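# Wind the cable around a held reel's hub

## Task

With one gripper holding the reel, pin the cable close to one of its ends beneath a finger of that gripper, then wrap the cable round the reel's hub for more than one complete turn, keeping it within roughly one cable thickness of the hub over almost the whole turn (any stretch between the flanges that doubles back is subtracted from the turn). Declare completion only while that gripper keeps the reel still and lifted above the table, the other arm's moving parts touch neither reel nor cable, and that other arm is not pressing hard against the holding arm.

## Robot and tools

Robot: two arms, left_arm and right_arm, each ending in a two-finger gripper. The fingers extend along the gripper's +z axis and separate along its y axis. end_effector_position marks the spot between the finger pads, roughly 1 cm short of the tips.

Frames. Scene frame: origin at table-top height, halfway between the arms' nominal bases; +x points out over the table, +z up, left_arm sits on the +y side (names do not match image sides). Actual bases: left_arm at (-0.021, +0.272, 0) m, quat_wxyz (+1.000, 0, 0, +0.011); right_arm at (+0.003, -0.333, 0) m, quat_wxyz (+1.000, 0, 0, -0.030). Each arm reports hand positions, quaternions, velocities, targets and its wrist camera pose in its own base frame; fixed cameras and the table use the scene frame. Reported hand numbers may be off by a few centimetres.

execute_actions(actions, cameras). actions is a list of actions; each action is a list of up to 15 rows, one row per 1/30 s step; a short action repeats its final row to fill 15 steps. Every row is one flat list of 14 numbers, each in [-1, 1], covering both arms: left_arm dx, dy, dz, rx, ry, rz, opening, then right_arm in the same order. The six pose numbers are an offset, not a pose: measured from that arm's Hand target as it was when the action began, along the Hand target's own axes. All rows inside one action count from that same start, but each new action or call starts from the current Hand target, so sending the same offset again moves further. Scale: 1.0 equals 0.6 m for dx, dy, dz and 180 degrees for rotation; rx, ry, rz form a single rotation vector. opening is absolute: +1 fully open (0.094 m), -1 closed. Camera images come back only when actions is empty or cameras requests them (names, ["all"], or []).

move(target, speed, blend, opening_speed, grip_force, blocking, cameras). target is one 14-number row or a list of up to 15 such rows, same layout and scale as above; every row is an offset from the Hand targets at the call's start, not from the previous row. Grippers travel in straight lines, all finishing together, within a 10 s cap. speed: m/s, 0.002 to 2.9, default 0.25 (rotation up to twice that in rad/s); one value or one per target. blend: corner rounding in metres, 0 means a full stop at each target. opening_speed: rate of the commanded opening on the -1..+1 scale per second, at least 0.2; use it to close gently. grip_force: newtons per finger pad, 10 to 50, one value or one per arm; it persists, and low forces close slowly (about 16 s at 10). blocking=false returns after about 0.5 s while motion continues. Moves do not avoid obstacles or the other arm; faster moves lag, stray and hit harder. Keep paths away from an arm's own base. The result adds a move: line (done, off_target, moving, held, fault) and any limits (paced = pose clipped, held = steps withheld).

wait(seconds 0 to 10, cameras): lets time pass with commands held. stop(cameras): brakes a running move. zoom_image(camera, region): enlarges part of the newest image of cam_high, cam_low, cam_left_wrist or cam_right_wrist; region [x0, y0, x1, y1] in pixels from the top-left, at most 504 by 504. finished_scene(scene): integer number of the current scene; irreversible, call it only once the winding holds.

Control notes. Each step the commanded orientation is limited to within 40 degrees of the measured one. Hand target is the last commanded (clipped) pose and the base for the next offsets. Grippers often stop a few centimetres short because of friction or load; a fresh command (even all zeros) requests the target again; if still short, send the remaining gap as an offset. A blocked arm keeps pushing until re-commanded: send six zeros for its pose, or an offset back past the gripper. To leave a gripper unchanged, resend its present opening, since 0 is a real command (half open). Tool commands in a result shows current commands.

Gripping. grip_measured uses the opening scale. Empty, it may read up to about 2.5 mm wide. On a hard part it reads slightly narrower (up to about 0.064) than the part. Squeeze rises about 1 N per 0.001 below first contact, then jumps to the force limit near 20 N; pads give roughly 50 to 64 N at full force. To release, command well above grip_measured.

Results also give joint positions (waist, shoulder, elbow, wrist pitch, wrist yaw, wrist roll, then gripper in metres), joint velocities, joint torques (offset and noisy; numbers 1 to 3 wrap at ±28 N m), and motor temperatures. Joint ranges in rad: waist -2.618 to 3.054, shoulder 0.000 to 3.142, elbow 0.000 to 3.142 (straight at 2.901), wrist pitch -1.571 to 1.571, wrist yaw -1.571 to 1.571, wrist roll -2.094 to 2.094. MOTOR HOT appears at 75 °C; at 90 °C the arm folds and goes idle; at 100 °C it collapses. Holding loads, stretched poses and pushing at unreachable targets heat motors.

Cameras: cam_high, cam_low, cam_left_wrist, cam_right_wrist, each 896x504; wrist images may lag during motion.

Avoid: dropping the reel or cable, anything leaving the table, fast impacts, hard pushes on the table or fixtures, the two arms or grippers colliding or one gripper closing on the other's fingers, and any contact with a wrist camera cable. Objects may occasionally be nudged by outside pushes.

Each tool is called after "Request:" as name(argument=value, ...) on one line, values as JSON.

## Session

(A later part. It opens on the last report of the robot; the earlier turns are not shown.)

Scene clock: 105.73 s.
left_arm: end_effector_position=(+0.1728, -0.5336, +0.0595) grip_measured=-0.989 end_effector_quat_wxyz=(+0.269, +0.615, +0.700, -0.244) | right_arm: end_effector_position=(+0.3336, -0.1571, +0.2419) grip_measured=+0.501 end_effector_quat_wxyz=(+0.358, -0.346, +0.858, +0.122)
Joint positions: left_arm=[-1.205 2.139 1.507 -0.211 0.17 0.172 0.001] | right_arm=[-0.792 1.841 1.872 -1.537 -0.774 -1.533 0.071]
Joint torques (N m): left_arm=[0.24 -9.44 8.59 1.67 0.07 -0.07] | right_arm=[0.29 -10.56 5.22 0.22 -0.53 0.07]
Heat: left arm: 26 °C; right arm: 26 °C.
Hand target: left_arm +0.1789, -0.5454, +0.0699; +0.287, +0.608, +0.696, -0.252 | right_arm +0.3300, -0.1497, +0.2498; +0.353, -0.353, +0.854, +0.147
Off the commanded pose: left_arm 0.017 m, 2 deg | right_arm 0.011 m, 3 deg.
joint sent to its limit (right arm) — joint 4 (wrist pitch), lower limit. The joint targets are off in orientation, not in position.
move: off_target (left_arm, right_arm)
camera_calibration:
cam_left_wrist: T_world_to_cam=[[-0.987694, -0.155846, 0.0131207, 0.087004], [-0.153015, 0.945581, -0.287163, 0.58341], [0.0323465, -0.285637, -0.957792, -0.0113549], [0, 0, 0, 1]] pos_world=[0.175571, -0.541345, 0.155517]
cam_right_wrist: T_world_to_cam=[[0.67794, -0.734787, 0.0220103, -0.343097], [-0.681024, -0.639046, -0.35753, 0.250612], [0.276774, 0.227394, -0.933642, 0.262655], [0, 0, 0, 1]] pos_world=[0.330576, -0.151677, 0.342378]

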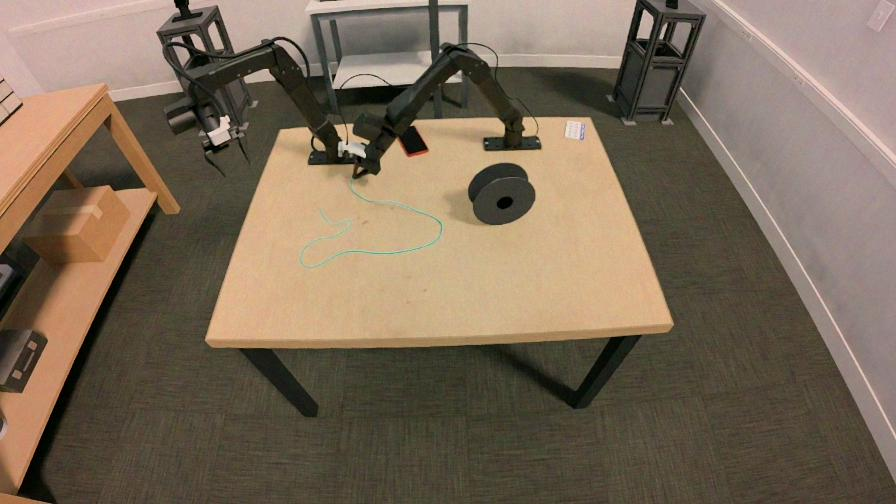

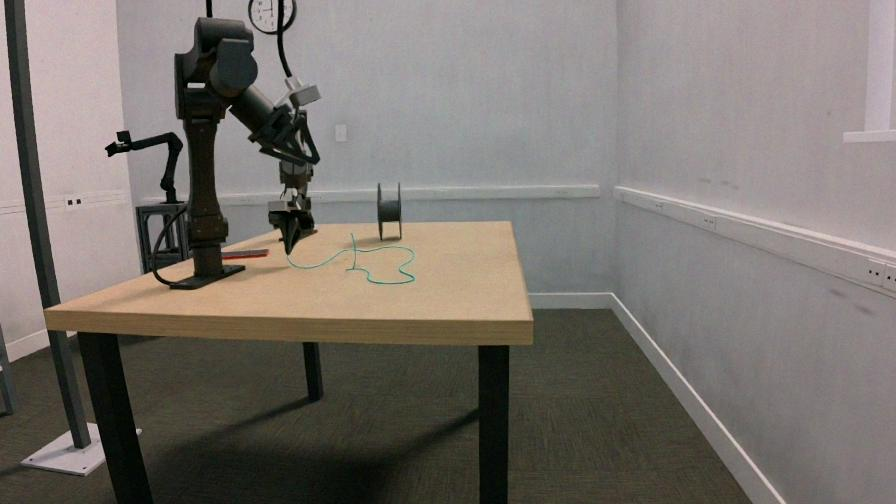

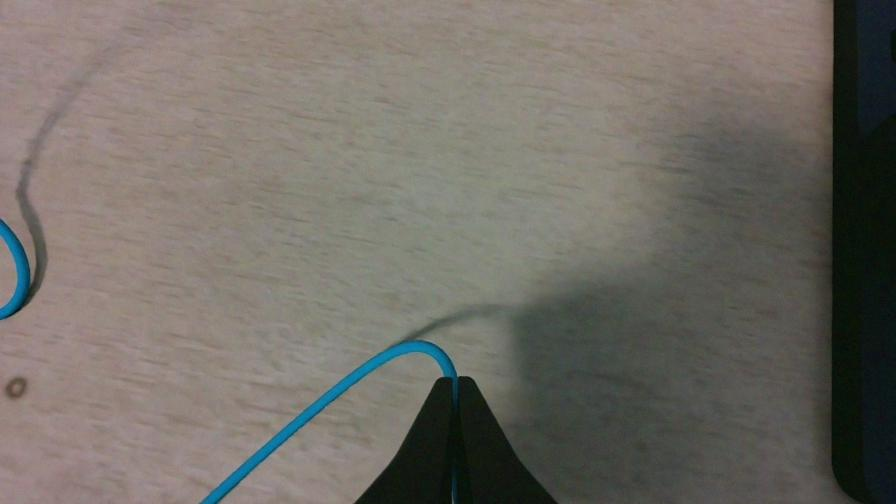

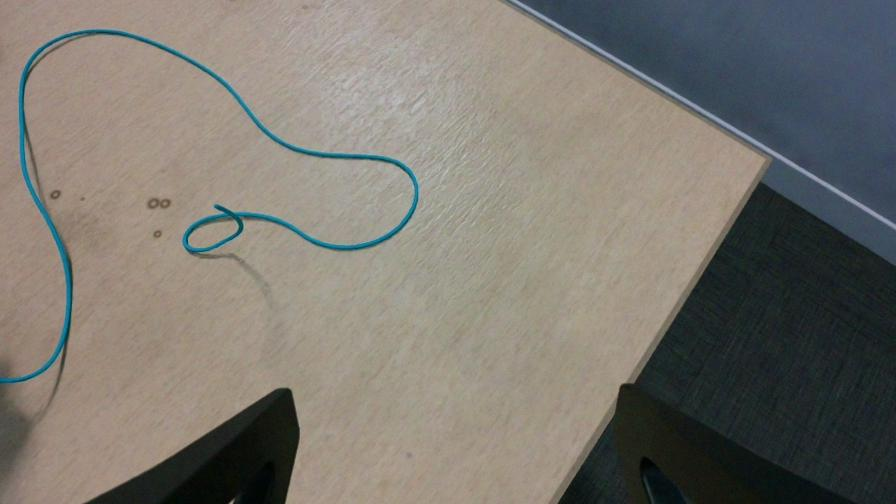

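Request:
move(target=[[-0.04,0.238,-0.385,0,0,0,-1,0,0,0,0,0,0,0.5],[0.077,0.39,-0.548,-0.04,0,-0.04,-1,0,0,0,0,0,0,0.5],[0.362,0.356,-0.833,-0.086,0,-0.086,-1,0,0,0,0,0,0,0.5]], speed=0.2, blend=0.04, cameras=["all"])

Request:
zoom_image(camera="cam_high", region=[390, 110, 590, 270])

Scene clock: 112.37 s.
left_arm: end_effector_position=(+0.3206, -0.0125, +0.2596) grip_measured=-0.989 end_effector_quat_wxyz=(+0.314, +0.462, +0.807, -0.190) | right_arm: end_effector_position=(+0.3336, -0.1571, +0.2419) grip_measured=+0.501 end_effector_quat_wxyz=(+0.358, -0.346, +0.858, +0.122)
Joint positions: left_arm=[0.347 1.6 1.675 -1.498 0.741 1.329 0.001] | right_arm=[-0.792 1.841 1.872 -1.537 -0.774 -1.533 0.071]
Joint torques (N m): left_arm=[0.21 -4.93 7.57 0.51 0.65 0.07] | right_arm=[0.27 -10.59 5.16 0.24 -0.53 0.08]
Motor temperatures (°C): left_arm=[20 27 23 22 20 19 19] | right_arm=[22 25 26 21 23 19 21]
Heat: left arm: 27 °C; right arm: 26 °C.
Hand target: left_arm +0.3237, -0.0149, +0.2702; +0.330, +0.465, +0.798, -0.193 | right_arm +0.3300, -0.1497, +0.2498; +0.353, -0.353, +0.854, +0.147
Off the commanded pose: left_arm 0.011 m, 2 deg | right_arm 0.011 m, 3 deg.
joint sent to its limit (right arm) — joint 4 (wrist pitch), lower limit. The joint targets are off in orientation, not in position.
move: off_target (left_arm, right_arm)
camera_calibration:
cam_left_wrist: T_world_to_cam=[[-0.84903, -0.528, 0.0190651, 0.260941], [-0.509307, 0.808305, -0.29538, 0.285401], [0.14055, -0.260497, -0.95519, 0.289245], [0, 0, 0, 1]] pos_world=[0.326249, -0.0175665, 0.355611]
cam_right_wrist: T_world_to_cam=[[0.67794, -0.734787, 0.0220103, -0.343097], [-0.681024, -0.639046, -0.35753, 0.250612], [0.276774, 0.227394, -0.933642, 0.262655], [0, 0, 0, 1]] pos_world=[0.330576, -0.151677, 0.342378]

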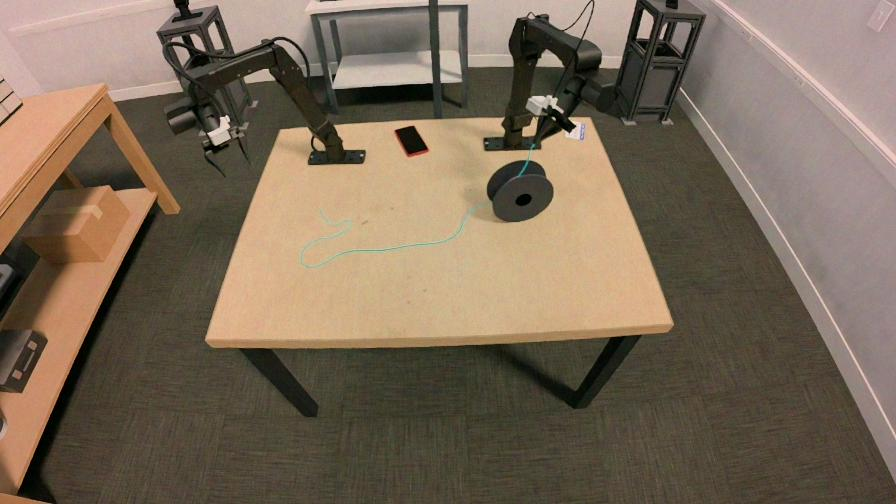

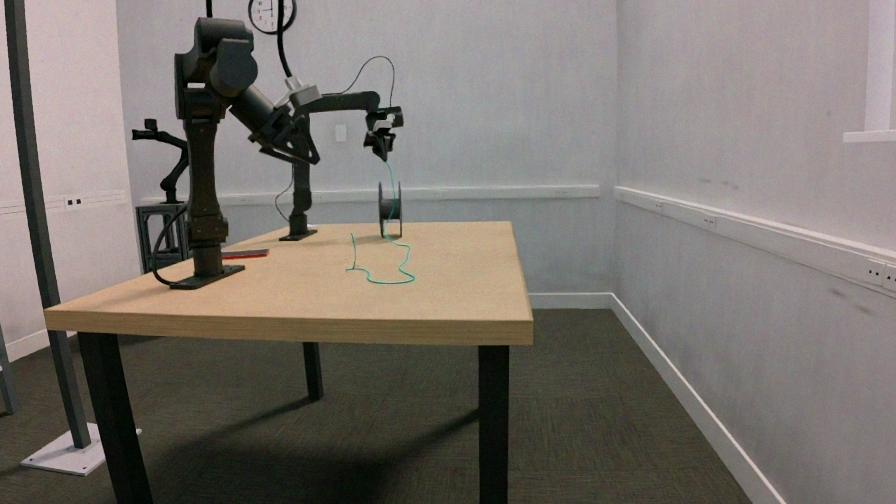

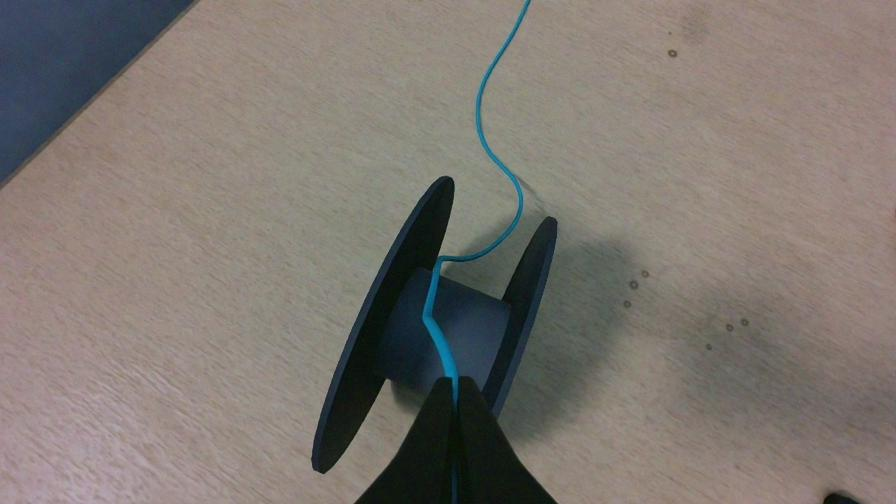

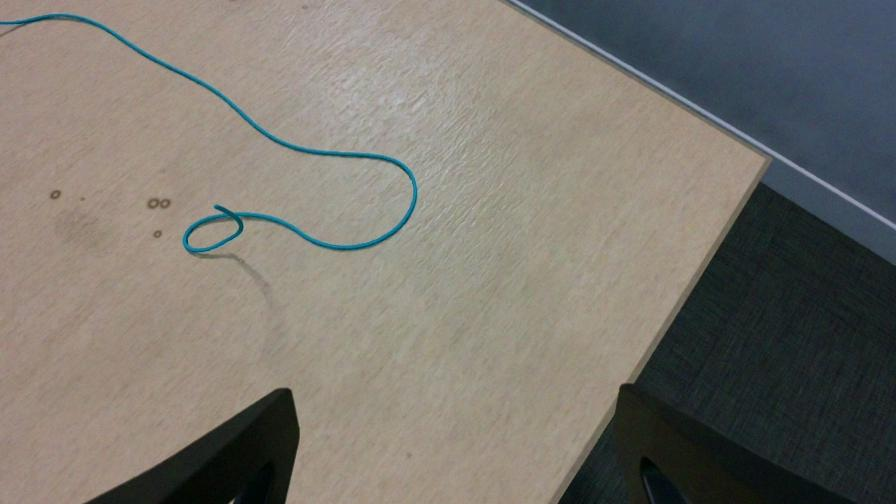

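Scaled by 2.520 from the camera's 896x504 image, which has a finer 1280x720 frame.

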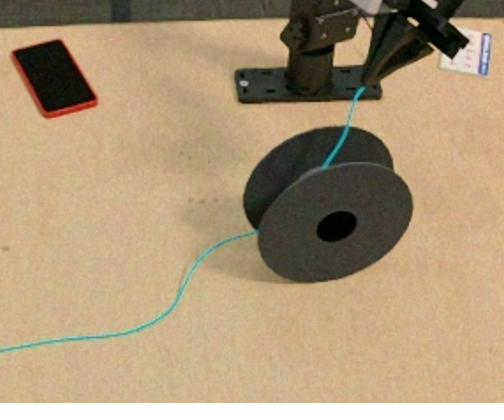

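Request:
move(target=[0.199,-0.02,0.06,0,0,0,-1,0,0,0,0,0,0,0.5], speed=0.1, cameras=["all"])

Request:
zoom_image(camera="cam_high", region=[440, 120, 590, 240])

Request:
zoom_image(camera="cam_low", region=[340, 150, 450, 260])

Scene clock: 117.90 s.
left_arm: end_effector_position=(+0.2842, +0.0321, +0.1568) grip_measured=-0.989 end_effector_quat_wxyz=(+0.317, +0.465, +0.803, -0.195) | right_arm: end_effector_position=(+0.3336, -0.1571, +0.2419) grip_measured=+0.501 end_effector_quat_wxyz=(+0.358, -0.346, +0.858, +0.122)
Joint positions: left_arm=[0.559 1.569 1.228 -1.291 0.762 1.632 0.001] | right_arm=[-0.792 1.841 1.872 -1.537 -0.774 -1.533 0.071]
Joint torques (N m): left_arm=[0.51 -6.05 4.49 0.27 0.58 0.08] | right_arm=[0.28 -10.65 5.18 0.23 -0.52 0.07]
Heat: left arm: 27 °C; right arm: 26 °C.
Hand target: left_arm +0.2840, +0.0307, +0.1604; +0.330, +0.465, +0.799, -0.193 | right_arm +0.3300, -0.1497, +0.2498; +0.353, -0.353, +0.854, +0.147
Off the commanded pose: left_arm 0.004 m, 2 deg | right_arm 0.011 m, 3 deg.
joint sent to its limit (right arm) — joint 4 (wrist pitch), lower limit. The joint targets are off in orientation, not in position.
move: off_target (right_arm)
camera_calibration:
cam_left_wrist: T_world_to_cam=[[-0.854239, -0.519411, 0.0221023, 0.256236], [-0.500424, 0.810001, -0.305735, 0.199438], [0.140899, -0.272231, -0.95186, 0.207481], [0, 0, 0, 1]] pos_world=[0.289456, 0.0280296, 0.252805]
cam_right_wrist: T_world_to_cam=[[0.67794, -0.734787, 0.0220103, -0.343097], [-0.681024, -0.639046, -0.35753, 0.250612], [0.276774, 0.227394, -0.933642, 0.262655], [0, 0, 0, 1]] pos_world=[0.330576, -0.151677, 0.342378]

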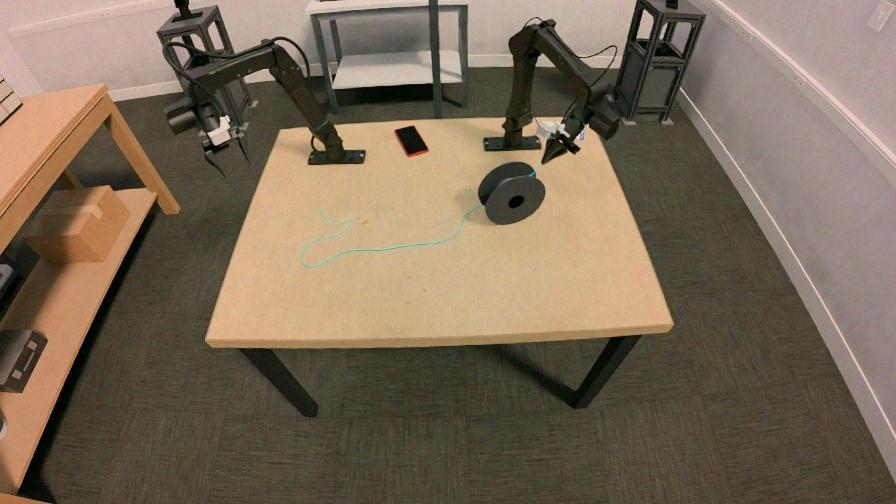

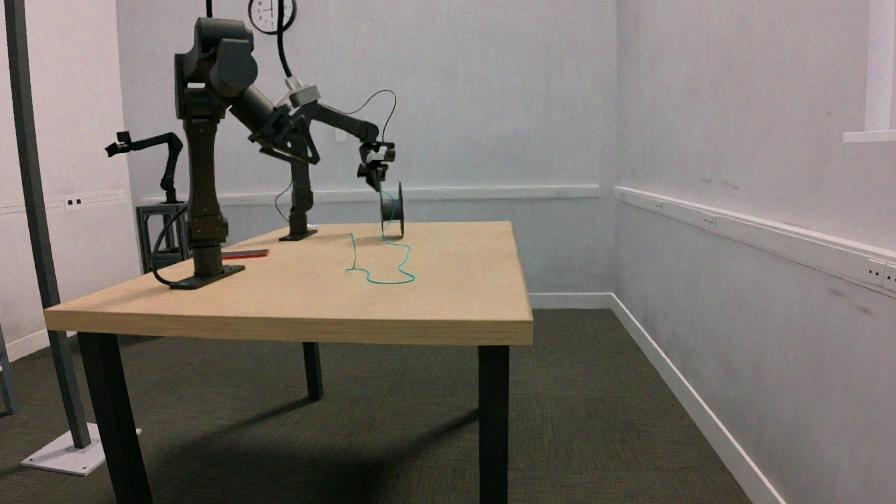

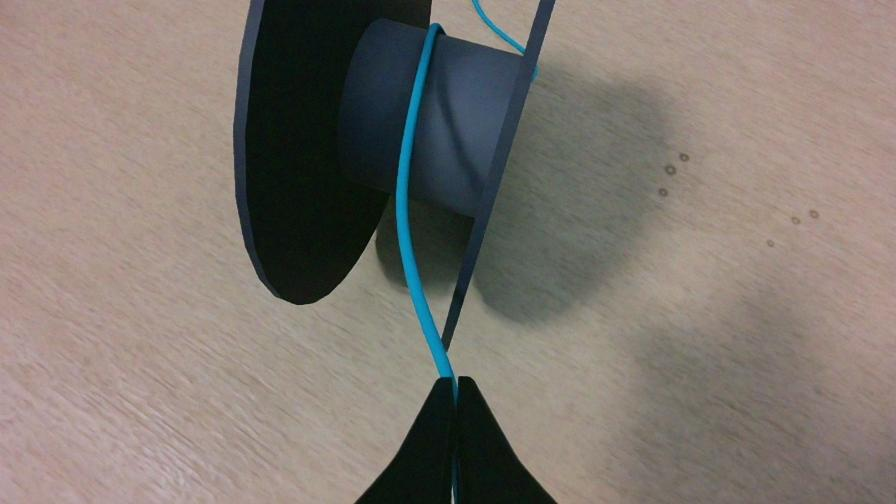

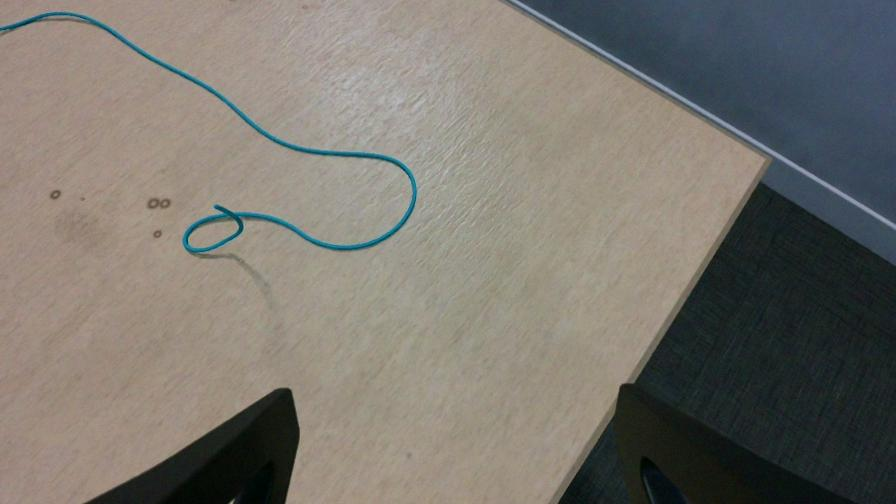

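Scaled by 3.360 from the camera's 896x504 image, which has a finer 1280x720 frame.

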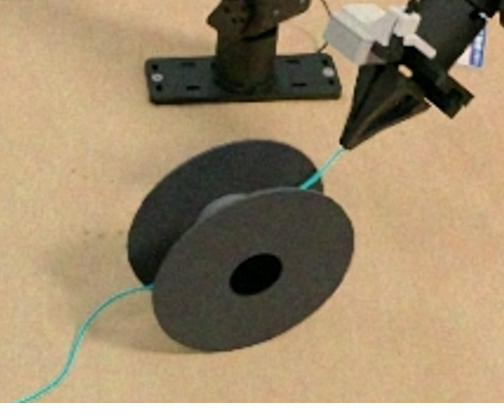

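Scaled by 4.582 from the camera's 896x504 image, which has a finer 1280x720 frame.

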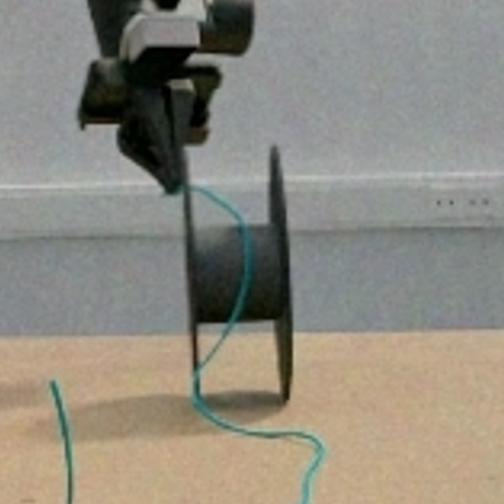

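Request:
move(target=[0,0,0,0,0,0,-1,-0.343,0.61,0.568,-0.306,-0.1235,-0.196,1], speed=0.25, cameras=["all"])

Scene clock: 124.33 s.
left_arm: end_effector_position=(+0.2845, +0.0323, +0.1568) grip_measured=-0.989 end_effector_quat_wxyz=(+0.318, +0.465, +0.803, -0.194) | right_arm: end_effector_position=(+0.3436, +0.3812, +0.1557) grip_measured=+0.999 end_effector_quat_wxyz=(-0.332, +0.677, -0.474, -0.454)
Joint positions: left_arm=[0.559 1.569 1.228 -1.289 0.762 1.633 0.001] | right_arm=[0.508 2.214 1.799 -0.73 -1.157 -1.132 0.094]
Joint torques (N m): left_arm=[0.46 -6.13 4.37 0.29 0.54 0.09] | right_arm=[-0.28 -10.73 7.92 0.93 -0.76 0.03]
Heat: left arm: 26 °C; right arm: 26 °C.
Hand target: left_arm +0.2840, +0.0307, +0.1604; +0.330, +0.465, +0.798, -0.193 | right_arm +0.3453, +0.3824, +0.1547; -0.330, +0.671, -0.470, -0.469
Off the commanded pose: left_arm 0.004 m, 1 deg | right_arm 0.002 m, 2 deg.
move: done
camera_calibration:
cam_left_wrist: T_world_to_cam=[[-0.854598, -0.518918, 0.0196796, 0.257026], [-0.499296, 0.810686, -0.305764, 0.19915], [0.142712, -0.271131, -0.951904, 0.206923], [0, 0, 0, 1]] pos_world=[0.289558, 0.0280303, 0.252805]
cam_right_wrist: T_world_to_cam=[[0.943852, 0.330362, 0.00205166, -0.446736], [0.235036, -0.667115, -0.706906, 0.320976], [-0.232166, 0.667697, -0.707305, 0.0288055], [0, 0, 0, 1]] pos_world=[0.352899, 0.342479, 0.248191]

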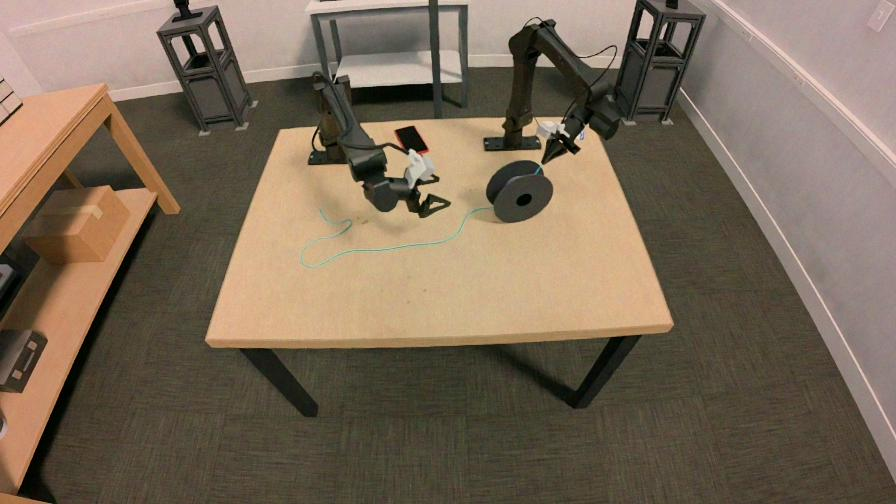

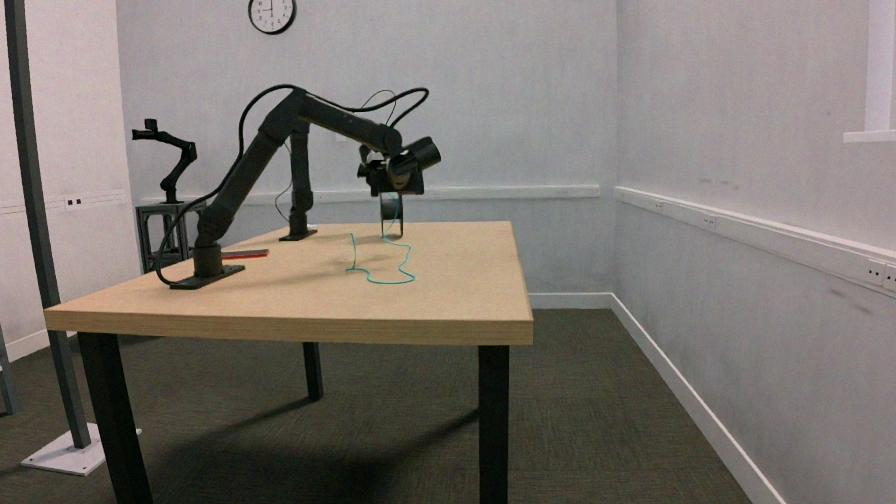

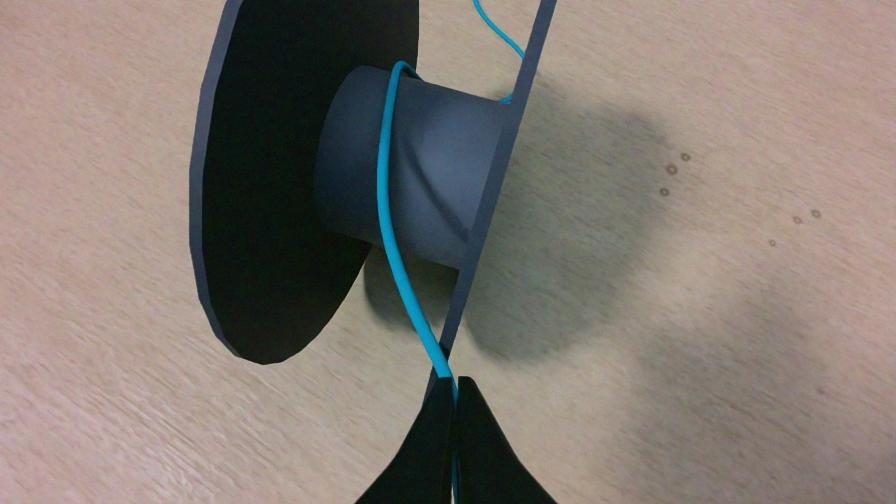

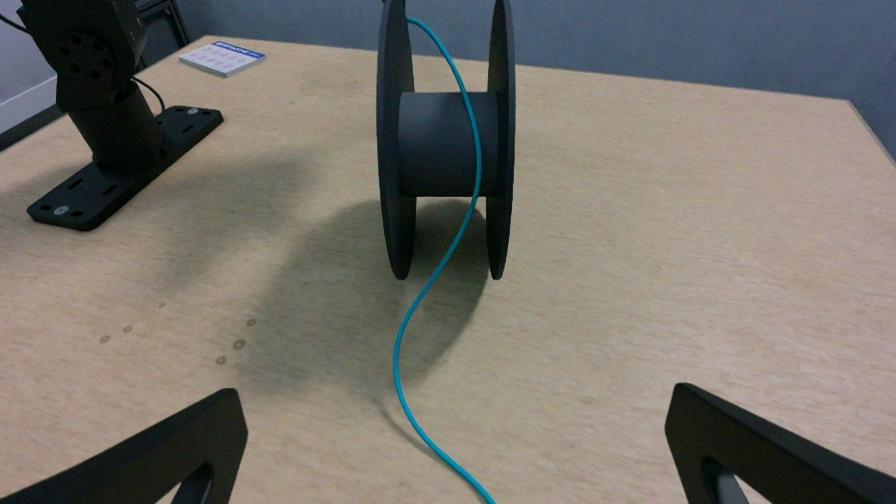

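Request:
move(target=[0,0,0,0,0,0,-1,0.028,-0.052,0.135,0,0,0,0.6], speed=0.15, cameras=["cam_right_wrist","cam_low","cam_left_wrist"])

Scene clock: 127.77 s.
left_arm: end_effector_position=(+0.2845, +0.0323, +0.1568) grip_measured=-0.989 end_effector_quat_wxyz=(+0.318, +0.465, +0.803, -0.194) | right_arm: end_effector_position=(+0.3470, +0.4568, +0.1153) grip_measured=+0.602 end_effector_quat_wxyz=(-0.328, +0.672, -0.474, -0.465)
Joint positions: left_arm=[0.559 1.569 1.228 -1.289 0.762 1.633 0.001] | right_arm=[0.634 2.4 1.912 -0.432 -1.112 -0.868 0.075]
Joint torques (N m): left_arm=[0.54 -6.16 4.51 0.32 0.56 0.05] | right_arm=[-0.13 -12.27 8.02 1.49 -0.48 0.04]
Heat: left arm: 26 °C; right arm: 27 °C.
Hand target: left_arm +0.2840, +0.0307, +0.1604; +0.330, +0.465, +0.798, -0.193 | right_arm +0.3508, +0.4591, +0.1112; -0.330, +0.671, -0.470, -0.469
Off the commanded pose: left_arm 0.004 m, 1 deg | right_arm 0.006 m, 1 deg.
move: done
camera_calibration:
cam_left_wrist: T_world_to_cam=[[-0.854598, -0.518918, 0.0196796, 0.257026], [-0.499296, 0.810686, -0.305764, 0.19915], [0.142712, -0.271131, -0.951904, 0.206923], [0, 0, 0, 1]] pos_world=[0.289558, 0.0280303, 0.252805]
cam_right_wrist: T_world_to_cam=[[0.941203, 0.337428, -0.0167323, -0.474942], [0.223731, -0.659642, -0.717508, 0.343778], [-0.253145, 0.671577, -0.696349, -0.0451689], [0, 0, 0, 1]] pos_world=[0.358669, 0.417363, 0.207263]
Images, in order (width x height): cam_low 896x504, cam_left_wrist 896x504, cam_right_wrist 896x504.

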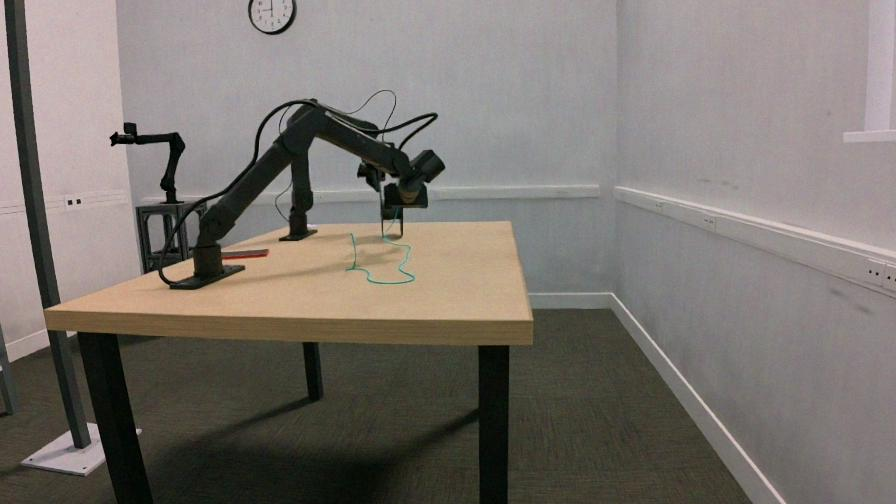

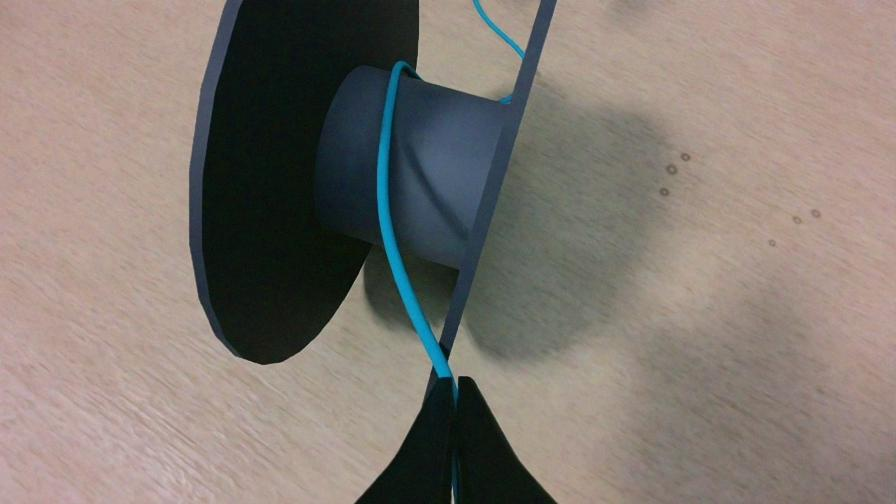

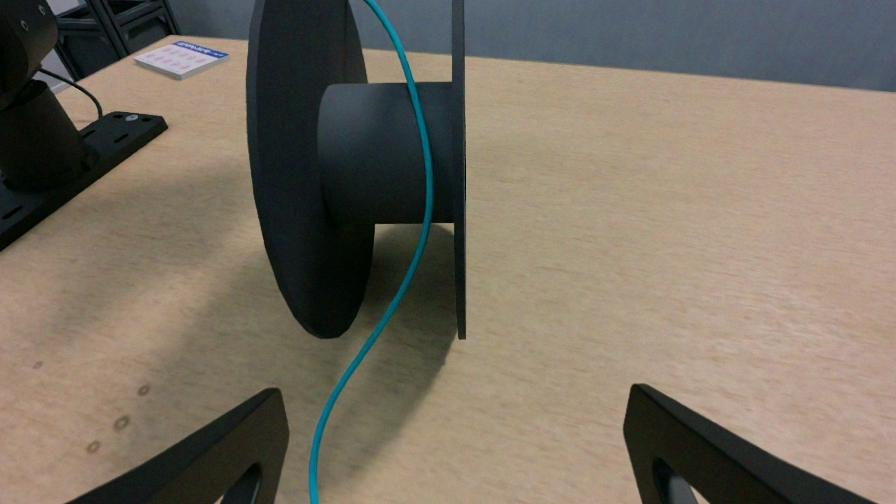

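Request:
move(target=[0,0,0,0,0,0,-1,0.003,0.003,0.16,0,0,0,0.6], speed=0.08, cameras=["cam_right_wrist","cam_left_wrist"])

Scene clock: 130.57 s.
left_arm: end_effector_position=(+0.2845, +0.0323, +0.1568) grip_measured=-0.989 end_effector_quat_wxyz=(+0.318, +0.465, +0.803, -0.194) | right_arm: end_effector_position=(+0.3153, +0.5401, +0.0851) grip_measured=+0.602 end_effector_quat_wxyz=(-0.330, +0.672, -0.471, -0.466)
Joint positions: left_arm=[0.559 1.569 1.228 -1.289 0.762 1.633 0.001] | right_arm=[0.795 2.542 2.002 -0.163 -1.005 -0.626 0.075]
Joint torques (N m): left_arm=[0.62 -6.06 4.42 0.32 0.53 0.13] | right_arm=[-0.13 -12.79 8.42 1.82 -0.35 0.01]
Heat: left arm: 26 °C; right arm: 27 °C.
Hand target: left_arm +0.2840, +0.0307, +0.1604; +0.330, +0.465, +0.798, -0.193 | right_arm +0.3186, +0.5428, +0.0766; -0.330, +0.671, -0.470, -0.469
Off the commanded pose: left_arm 0.004 m, 1 deg | right_arm 0.010 m, 0 deg.
move: done
camera_calibration:
cam_left_wrist: T_world_to_cam=[[-0.854598, -0.518918, 0.0196796, 0.257026], [-0.499296, 0.810686, -0.305764, 0.19915], [0.142712, -0.271131, -0.951904, 0.206923], [0, 0, 0, 1]] pos_world=[0.289558, 0.0280303, 0.252805]
cam_right_wrist: T_world_to_cam=[[0.940498, 0.339563, -0.012632, -0.475024], [0.226424, -0.653986, -0.721827, 0.380652], [-0.253367, 0.676017, -0.691958, -0.132997], [0, 0, 0, 1]] pos_world=[0.326874, 0.50015, 0.176737]
Images, in order (width x height): cam_left_wrist 896x504, cam_right_wrist 896x504.

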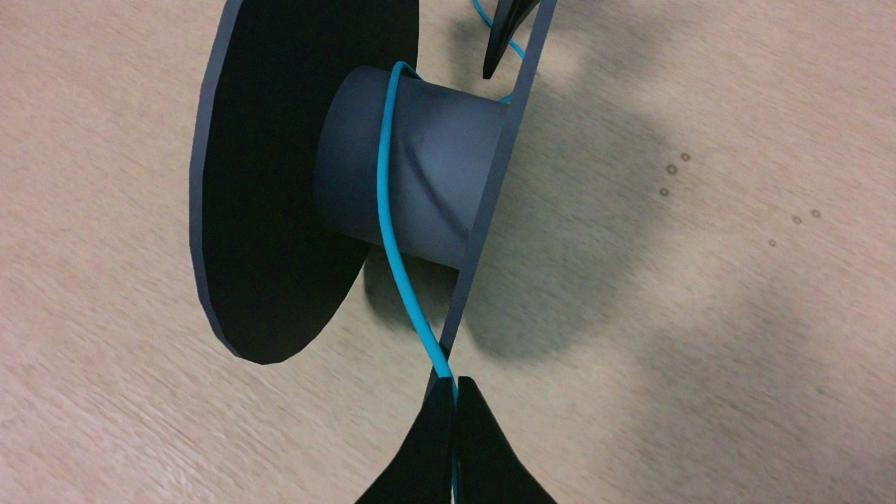

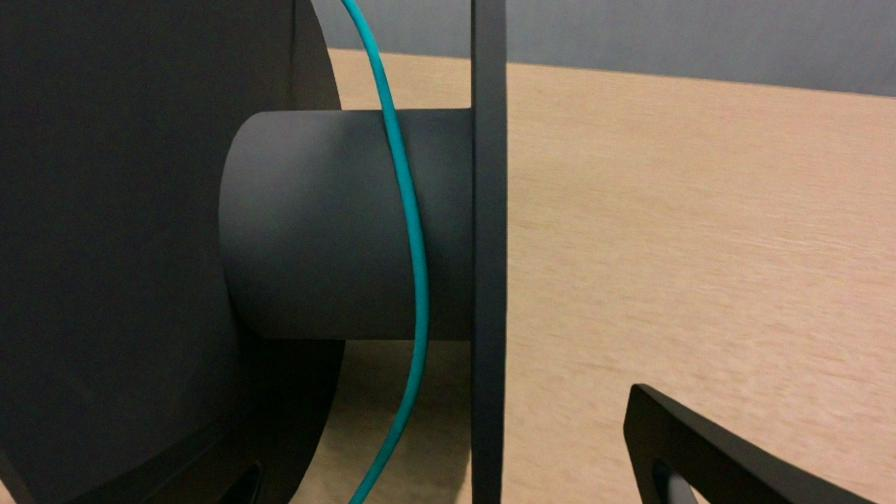

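Request:
move(target=[0,0,0,0,0,0,-1,0.0125,0.003,0.046,0,0,0,0.6], speed=0.06, cameras=["cam_right_wrist","cam_left_wrist"])

Scene clock: 132.10 s.
left_arm: end_effector_position=(+0.2849, +0.0325, +0.1567) grip_measured=-0.989 end_effector_quat_wxyz=(+0.318, +0.466, +0.803, -0.194) | right_arm: end_effector_position=(+0.3072, +0.5611, +0.0690) grip_measured=+0.601 end_effector_quat_wxyz=(-0.331, +0.672, -0.471, -0.466)
Joint positions: left_arm=[0.559 1.569 1.228 -1.287 0.762 1.633 0.001] | right_arm=[0.833 2.606 2.049 -0.107 -0.975 -0.58 0.075]
Joint torques (N m): left_arm=[0.49 -6.06 4.37 0.33 0.56 0.1] | right_arm=[0.06 -13.05 8.39 1.84 -0.32 0.07]
Heat: left arm: 26 °C; right arm: 27 °C.
Hand target: left_arm +0.2840, +0.0307, +0.1604; +0.330, +0.465, +0.798, -0.193 | right_arm +0.3090, +0.5642, +0.0600; -0.330, +0.671, -0.470, -0.469
Off the commanded pose: left_arm 0.004 m, 1 deg | right_arm 0.010 m, 0 deg.
move: done
camera_calibration:
cam_left_wrist: T_world_to_cam=[[-0.85463, -0.518946, 0.0173703, 0.257895], [-0.49869, 0.811035, -0.305826, 0.198918], [0.144619, -0.270031, -0.951929, 0.206371], [0, 0, 0, 1]] pos_world=[0.289759, 0.0282309, 0.252806]
cam_right_wrist: T_world_to_cam=[[0.941002, 0.33818, -0.0122303, -0.474171], [0.22556, -0.653754, -0.722308, 0.384698], [-0.252266, 0.676934, -0.691464, -0.161161], [0, 0, 0, 1]] pos_world=[0.318768, 0.520949, 0.160634]
Images, in order (width x height): cam_left_wrist 896x504, cam_right_wrist 896x504.

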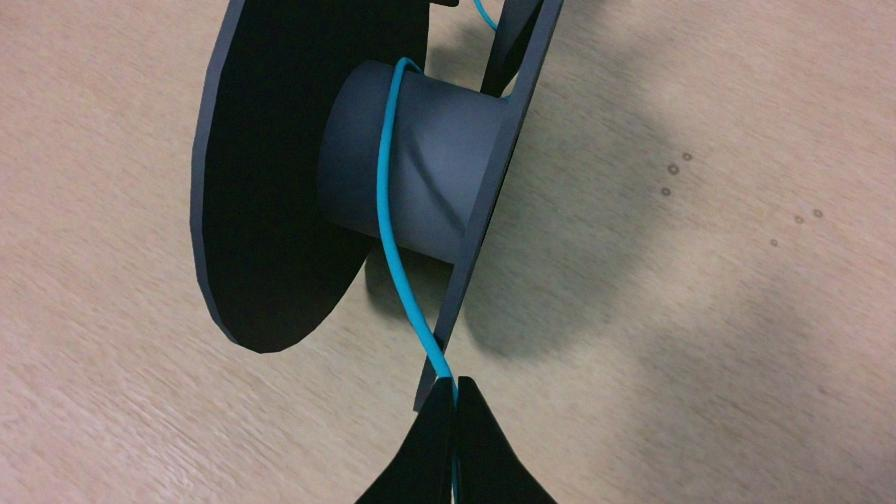

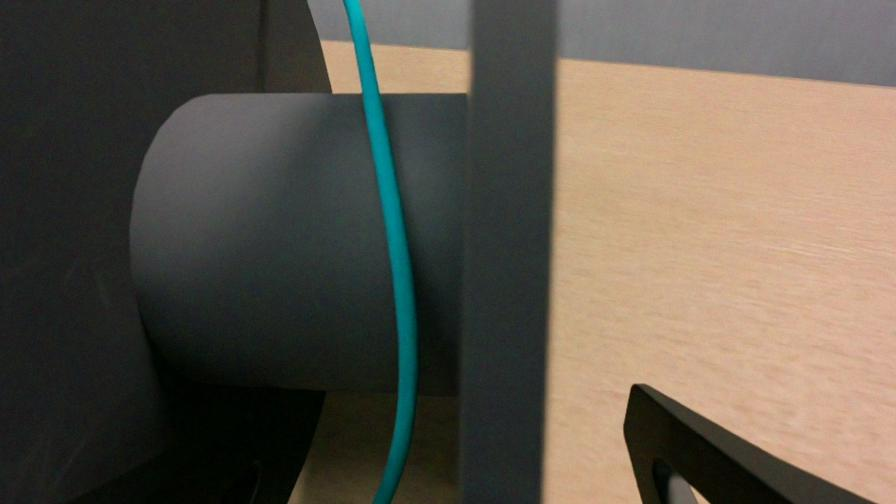

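Request:
move(target=[[0,0,0,0,0,0,-1,0,-0.013,0.005,0,0,0,0.6],[0,0,0,0,0,0,-1,0,-0.013,0.005,0,0,0,-0.2]], speed=0.05, opening_speed=0.5, cameras=["cam_right_wrist","cam_left_wrist"])

Scene clock: 135.43 s.
left_arm: end_effector_position=(+0.2850, +0.0326, +0.1567) grip_measured=-0.989 end_effector_quat_wxyz=(+0.318, +0.466, +0.803, -0.193) | right_arm: end_effector_position=(+0.3148, +0.5686, +0.0720) grip_measured=-0.199 end_effector_quat_wxyz=(-0.341, +0.672, -0.465, -0.465)
Joint positions: left_arm=[0.559 1.569 1.228 -1.286 0.762 1.633 0.001] | right_arm=[0.832 2.646 2.126 -0.12 -0.974 -0.579 0.038]
Joint torques (N m): left_arm=[0.5 -5.87 4.49 0.29 0.54 0.07] | right_arm=[-0.01 -13.15 8.69 1.6 -0.32 0.05]
Heat: left arm: 26 °C; right arm: 28 °C.
Hand target: left_arm +0.2840, +0.0307, +0.1604; +0.330, +0.465, +0.798, -0.193 | right_arm +0.3153, +0.5694, +0.0588; -0.330, +0.671, -0.470, -0.469
Off the commanded pose: left_arm 0.004 m, 1 deg | right_arm 0.013 m, 1 deg.
move: off_target (right_arm); target 2's new opening was sent with right_arm's hand 0.013 m and 2 deg from that target
camera_calibration:
cam_left_wrist: T_world_to_cam=[[-0.854644, -0.518936, 0.0169844, 0.257997], [-0.498583, 0.811117, -0.305786, 0.198874], [0.144907, -0.269806, -0.951949, 0.206287], [0, 0, 0, 1]] pos_world=[0.289759, 0.028231, 0.252806]
cam_right_wrist: T_world_to_cam=[[0.94149, 0.336938, 0.00839716, -0.484702], [0.23607, -0.641449, -0.729941, 0.380274], [-0.240558, 0.689214, -0.683458, -0.173497], [0, 0, 0, 1]] pos_world=[0.324835, 0.526817, 0.163069]
Images, in order (width x height): cam_left_wrist 896x504, cam_right_wrist 896x504.

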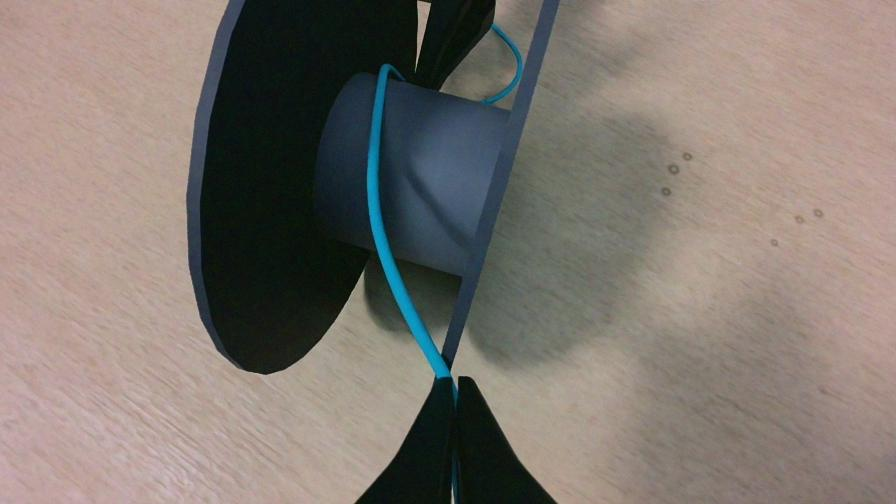

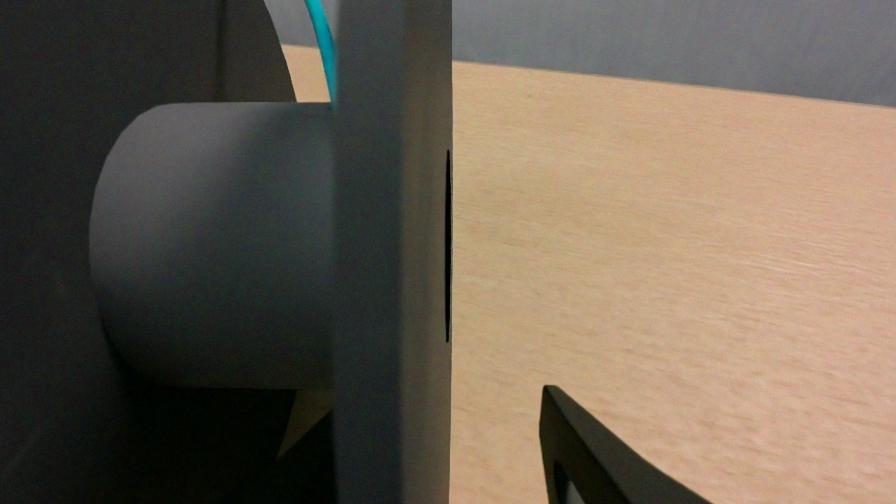

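Request:
move(target=[[0,0,0,0,0,0,-1,0,0.010,0,0,0,0,-0.3],[0,0,0,0,0,0,-1,0,0.010,0,0,0,0,-0.9]], speed=0.05, opening_speed=0.3, cameras=["cam_right_wrist","cam_left_wrist"])

Scene clock: 139.87 s.
left_arm: end_effector_position=(+0.2850, +0.0326, +0.1567) grip_measured=-0.989 end_effector_quat_wxyz=(+0.318, +0.466, +0.803, -0.193) | right_arm: end_effector_position=(+0.3151, +0.5682, +0.0687) grip_measured=-0.885 end_effector_quat_wxyz=(-0.340, +0.671, -0.469, -0.463)
Joint positions: left_arm=[0.559 1.569 1.228 -1.286 0.762 1.633 0.001] | right_arm=[0.832 2.646 2.117 -0.113 -0.967 -0.577 0.005]
Joint torques (N m): left_arm=[0.54 -6.17 4.52 0.28 0.54 0.1] | right_arm=[0.36 -15.06 5.55 1.83 -0.37 0.08]
Heat: left arm: 26 °C; right arm: 29 °C.
Hand target: left_arm +0.2840, +0.0307, +0.1604; +0.330, +0.465, +0.798, -0.193 | right_arm +0.3097, +0.5674, +0.0588; -0.330, +0.671, -0.470, -0.469
Off the commanded pose: left_arm 0.004 m, 1 deg | right_arm 0.011 m, 1 deg.
move: off_target (right_arm); target 2's new opening was sent with right_arm's hand 0.011 m and 1 deg from that target
camera_calibration:
cam_left_wrist: T_world_to_cam=[[-0.854644, -0.518936, 0.0169844, 0.257997], [-0.498583, 0.811117, -0.305786, 0.198874], [0.144907, -0.269806, -0.951949, 0.206287], [0, 0, 0, 1]] pos_world=[0.289759, 0.028231, 0.252806]
cam_right_wrist: T_world_to_cam=[[0.943695, 0.330762, 0.00599179, -0.481958], [0.231394, -0.647028, -0.726506, 0.381965], [-0.236424, 0.686987, -0.687134, -0.175218], [0, 0, 0, 1]] pos_world=[0.325011, 0.526928, 0.15999]
Images, in order (width x height): cam_left_wrist 896x504, cam_right_wrist 896x504.

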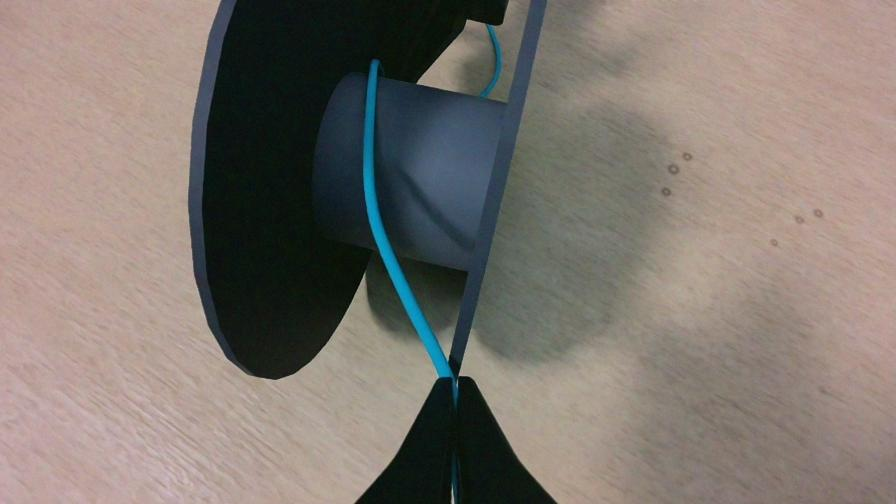

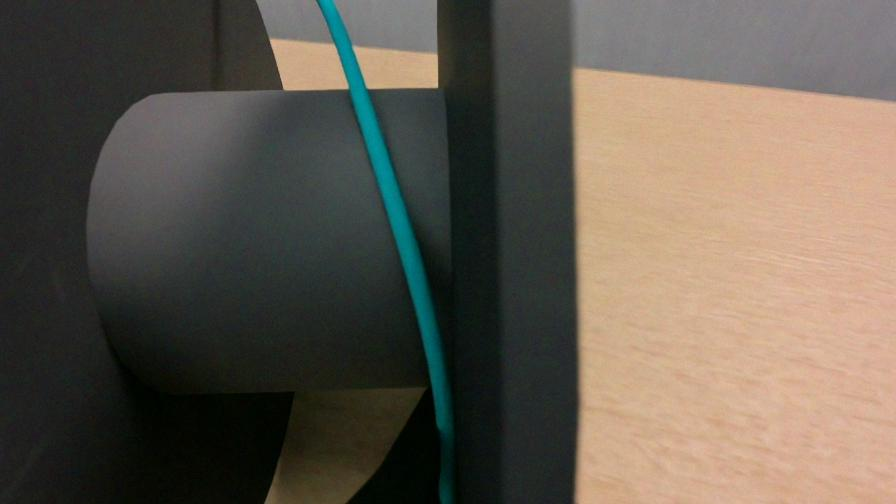

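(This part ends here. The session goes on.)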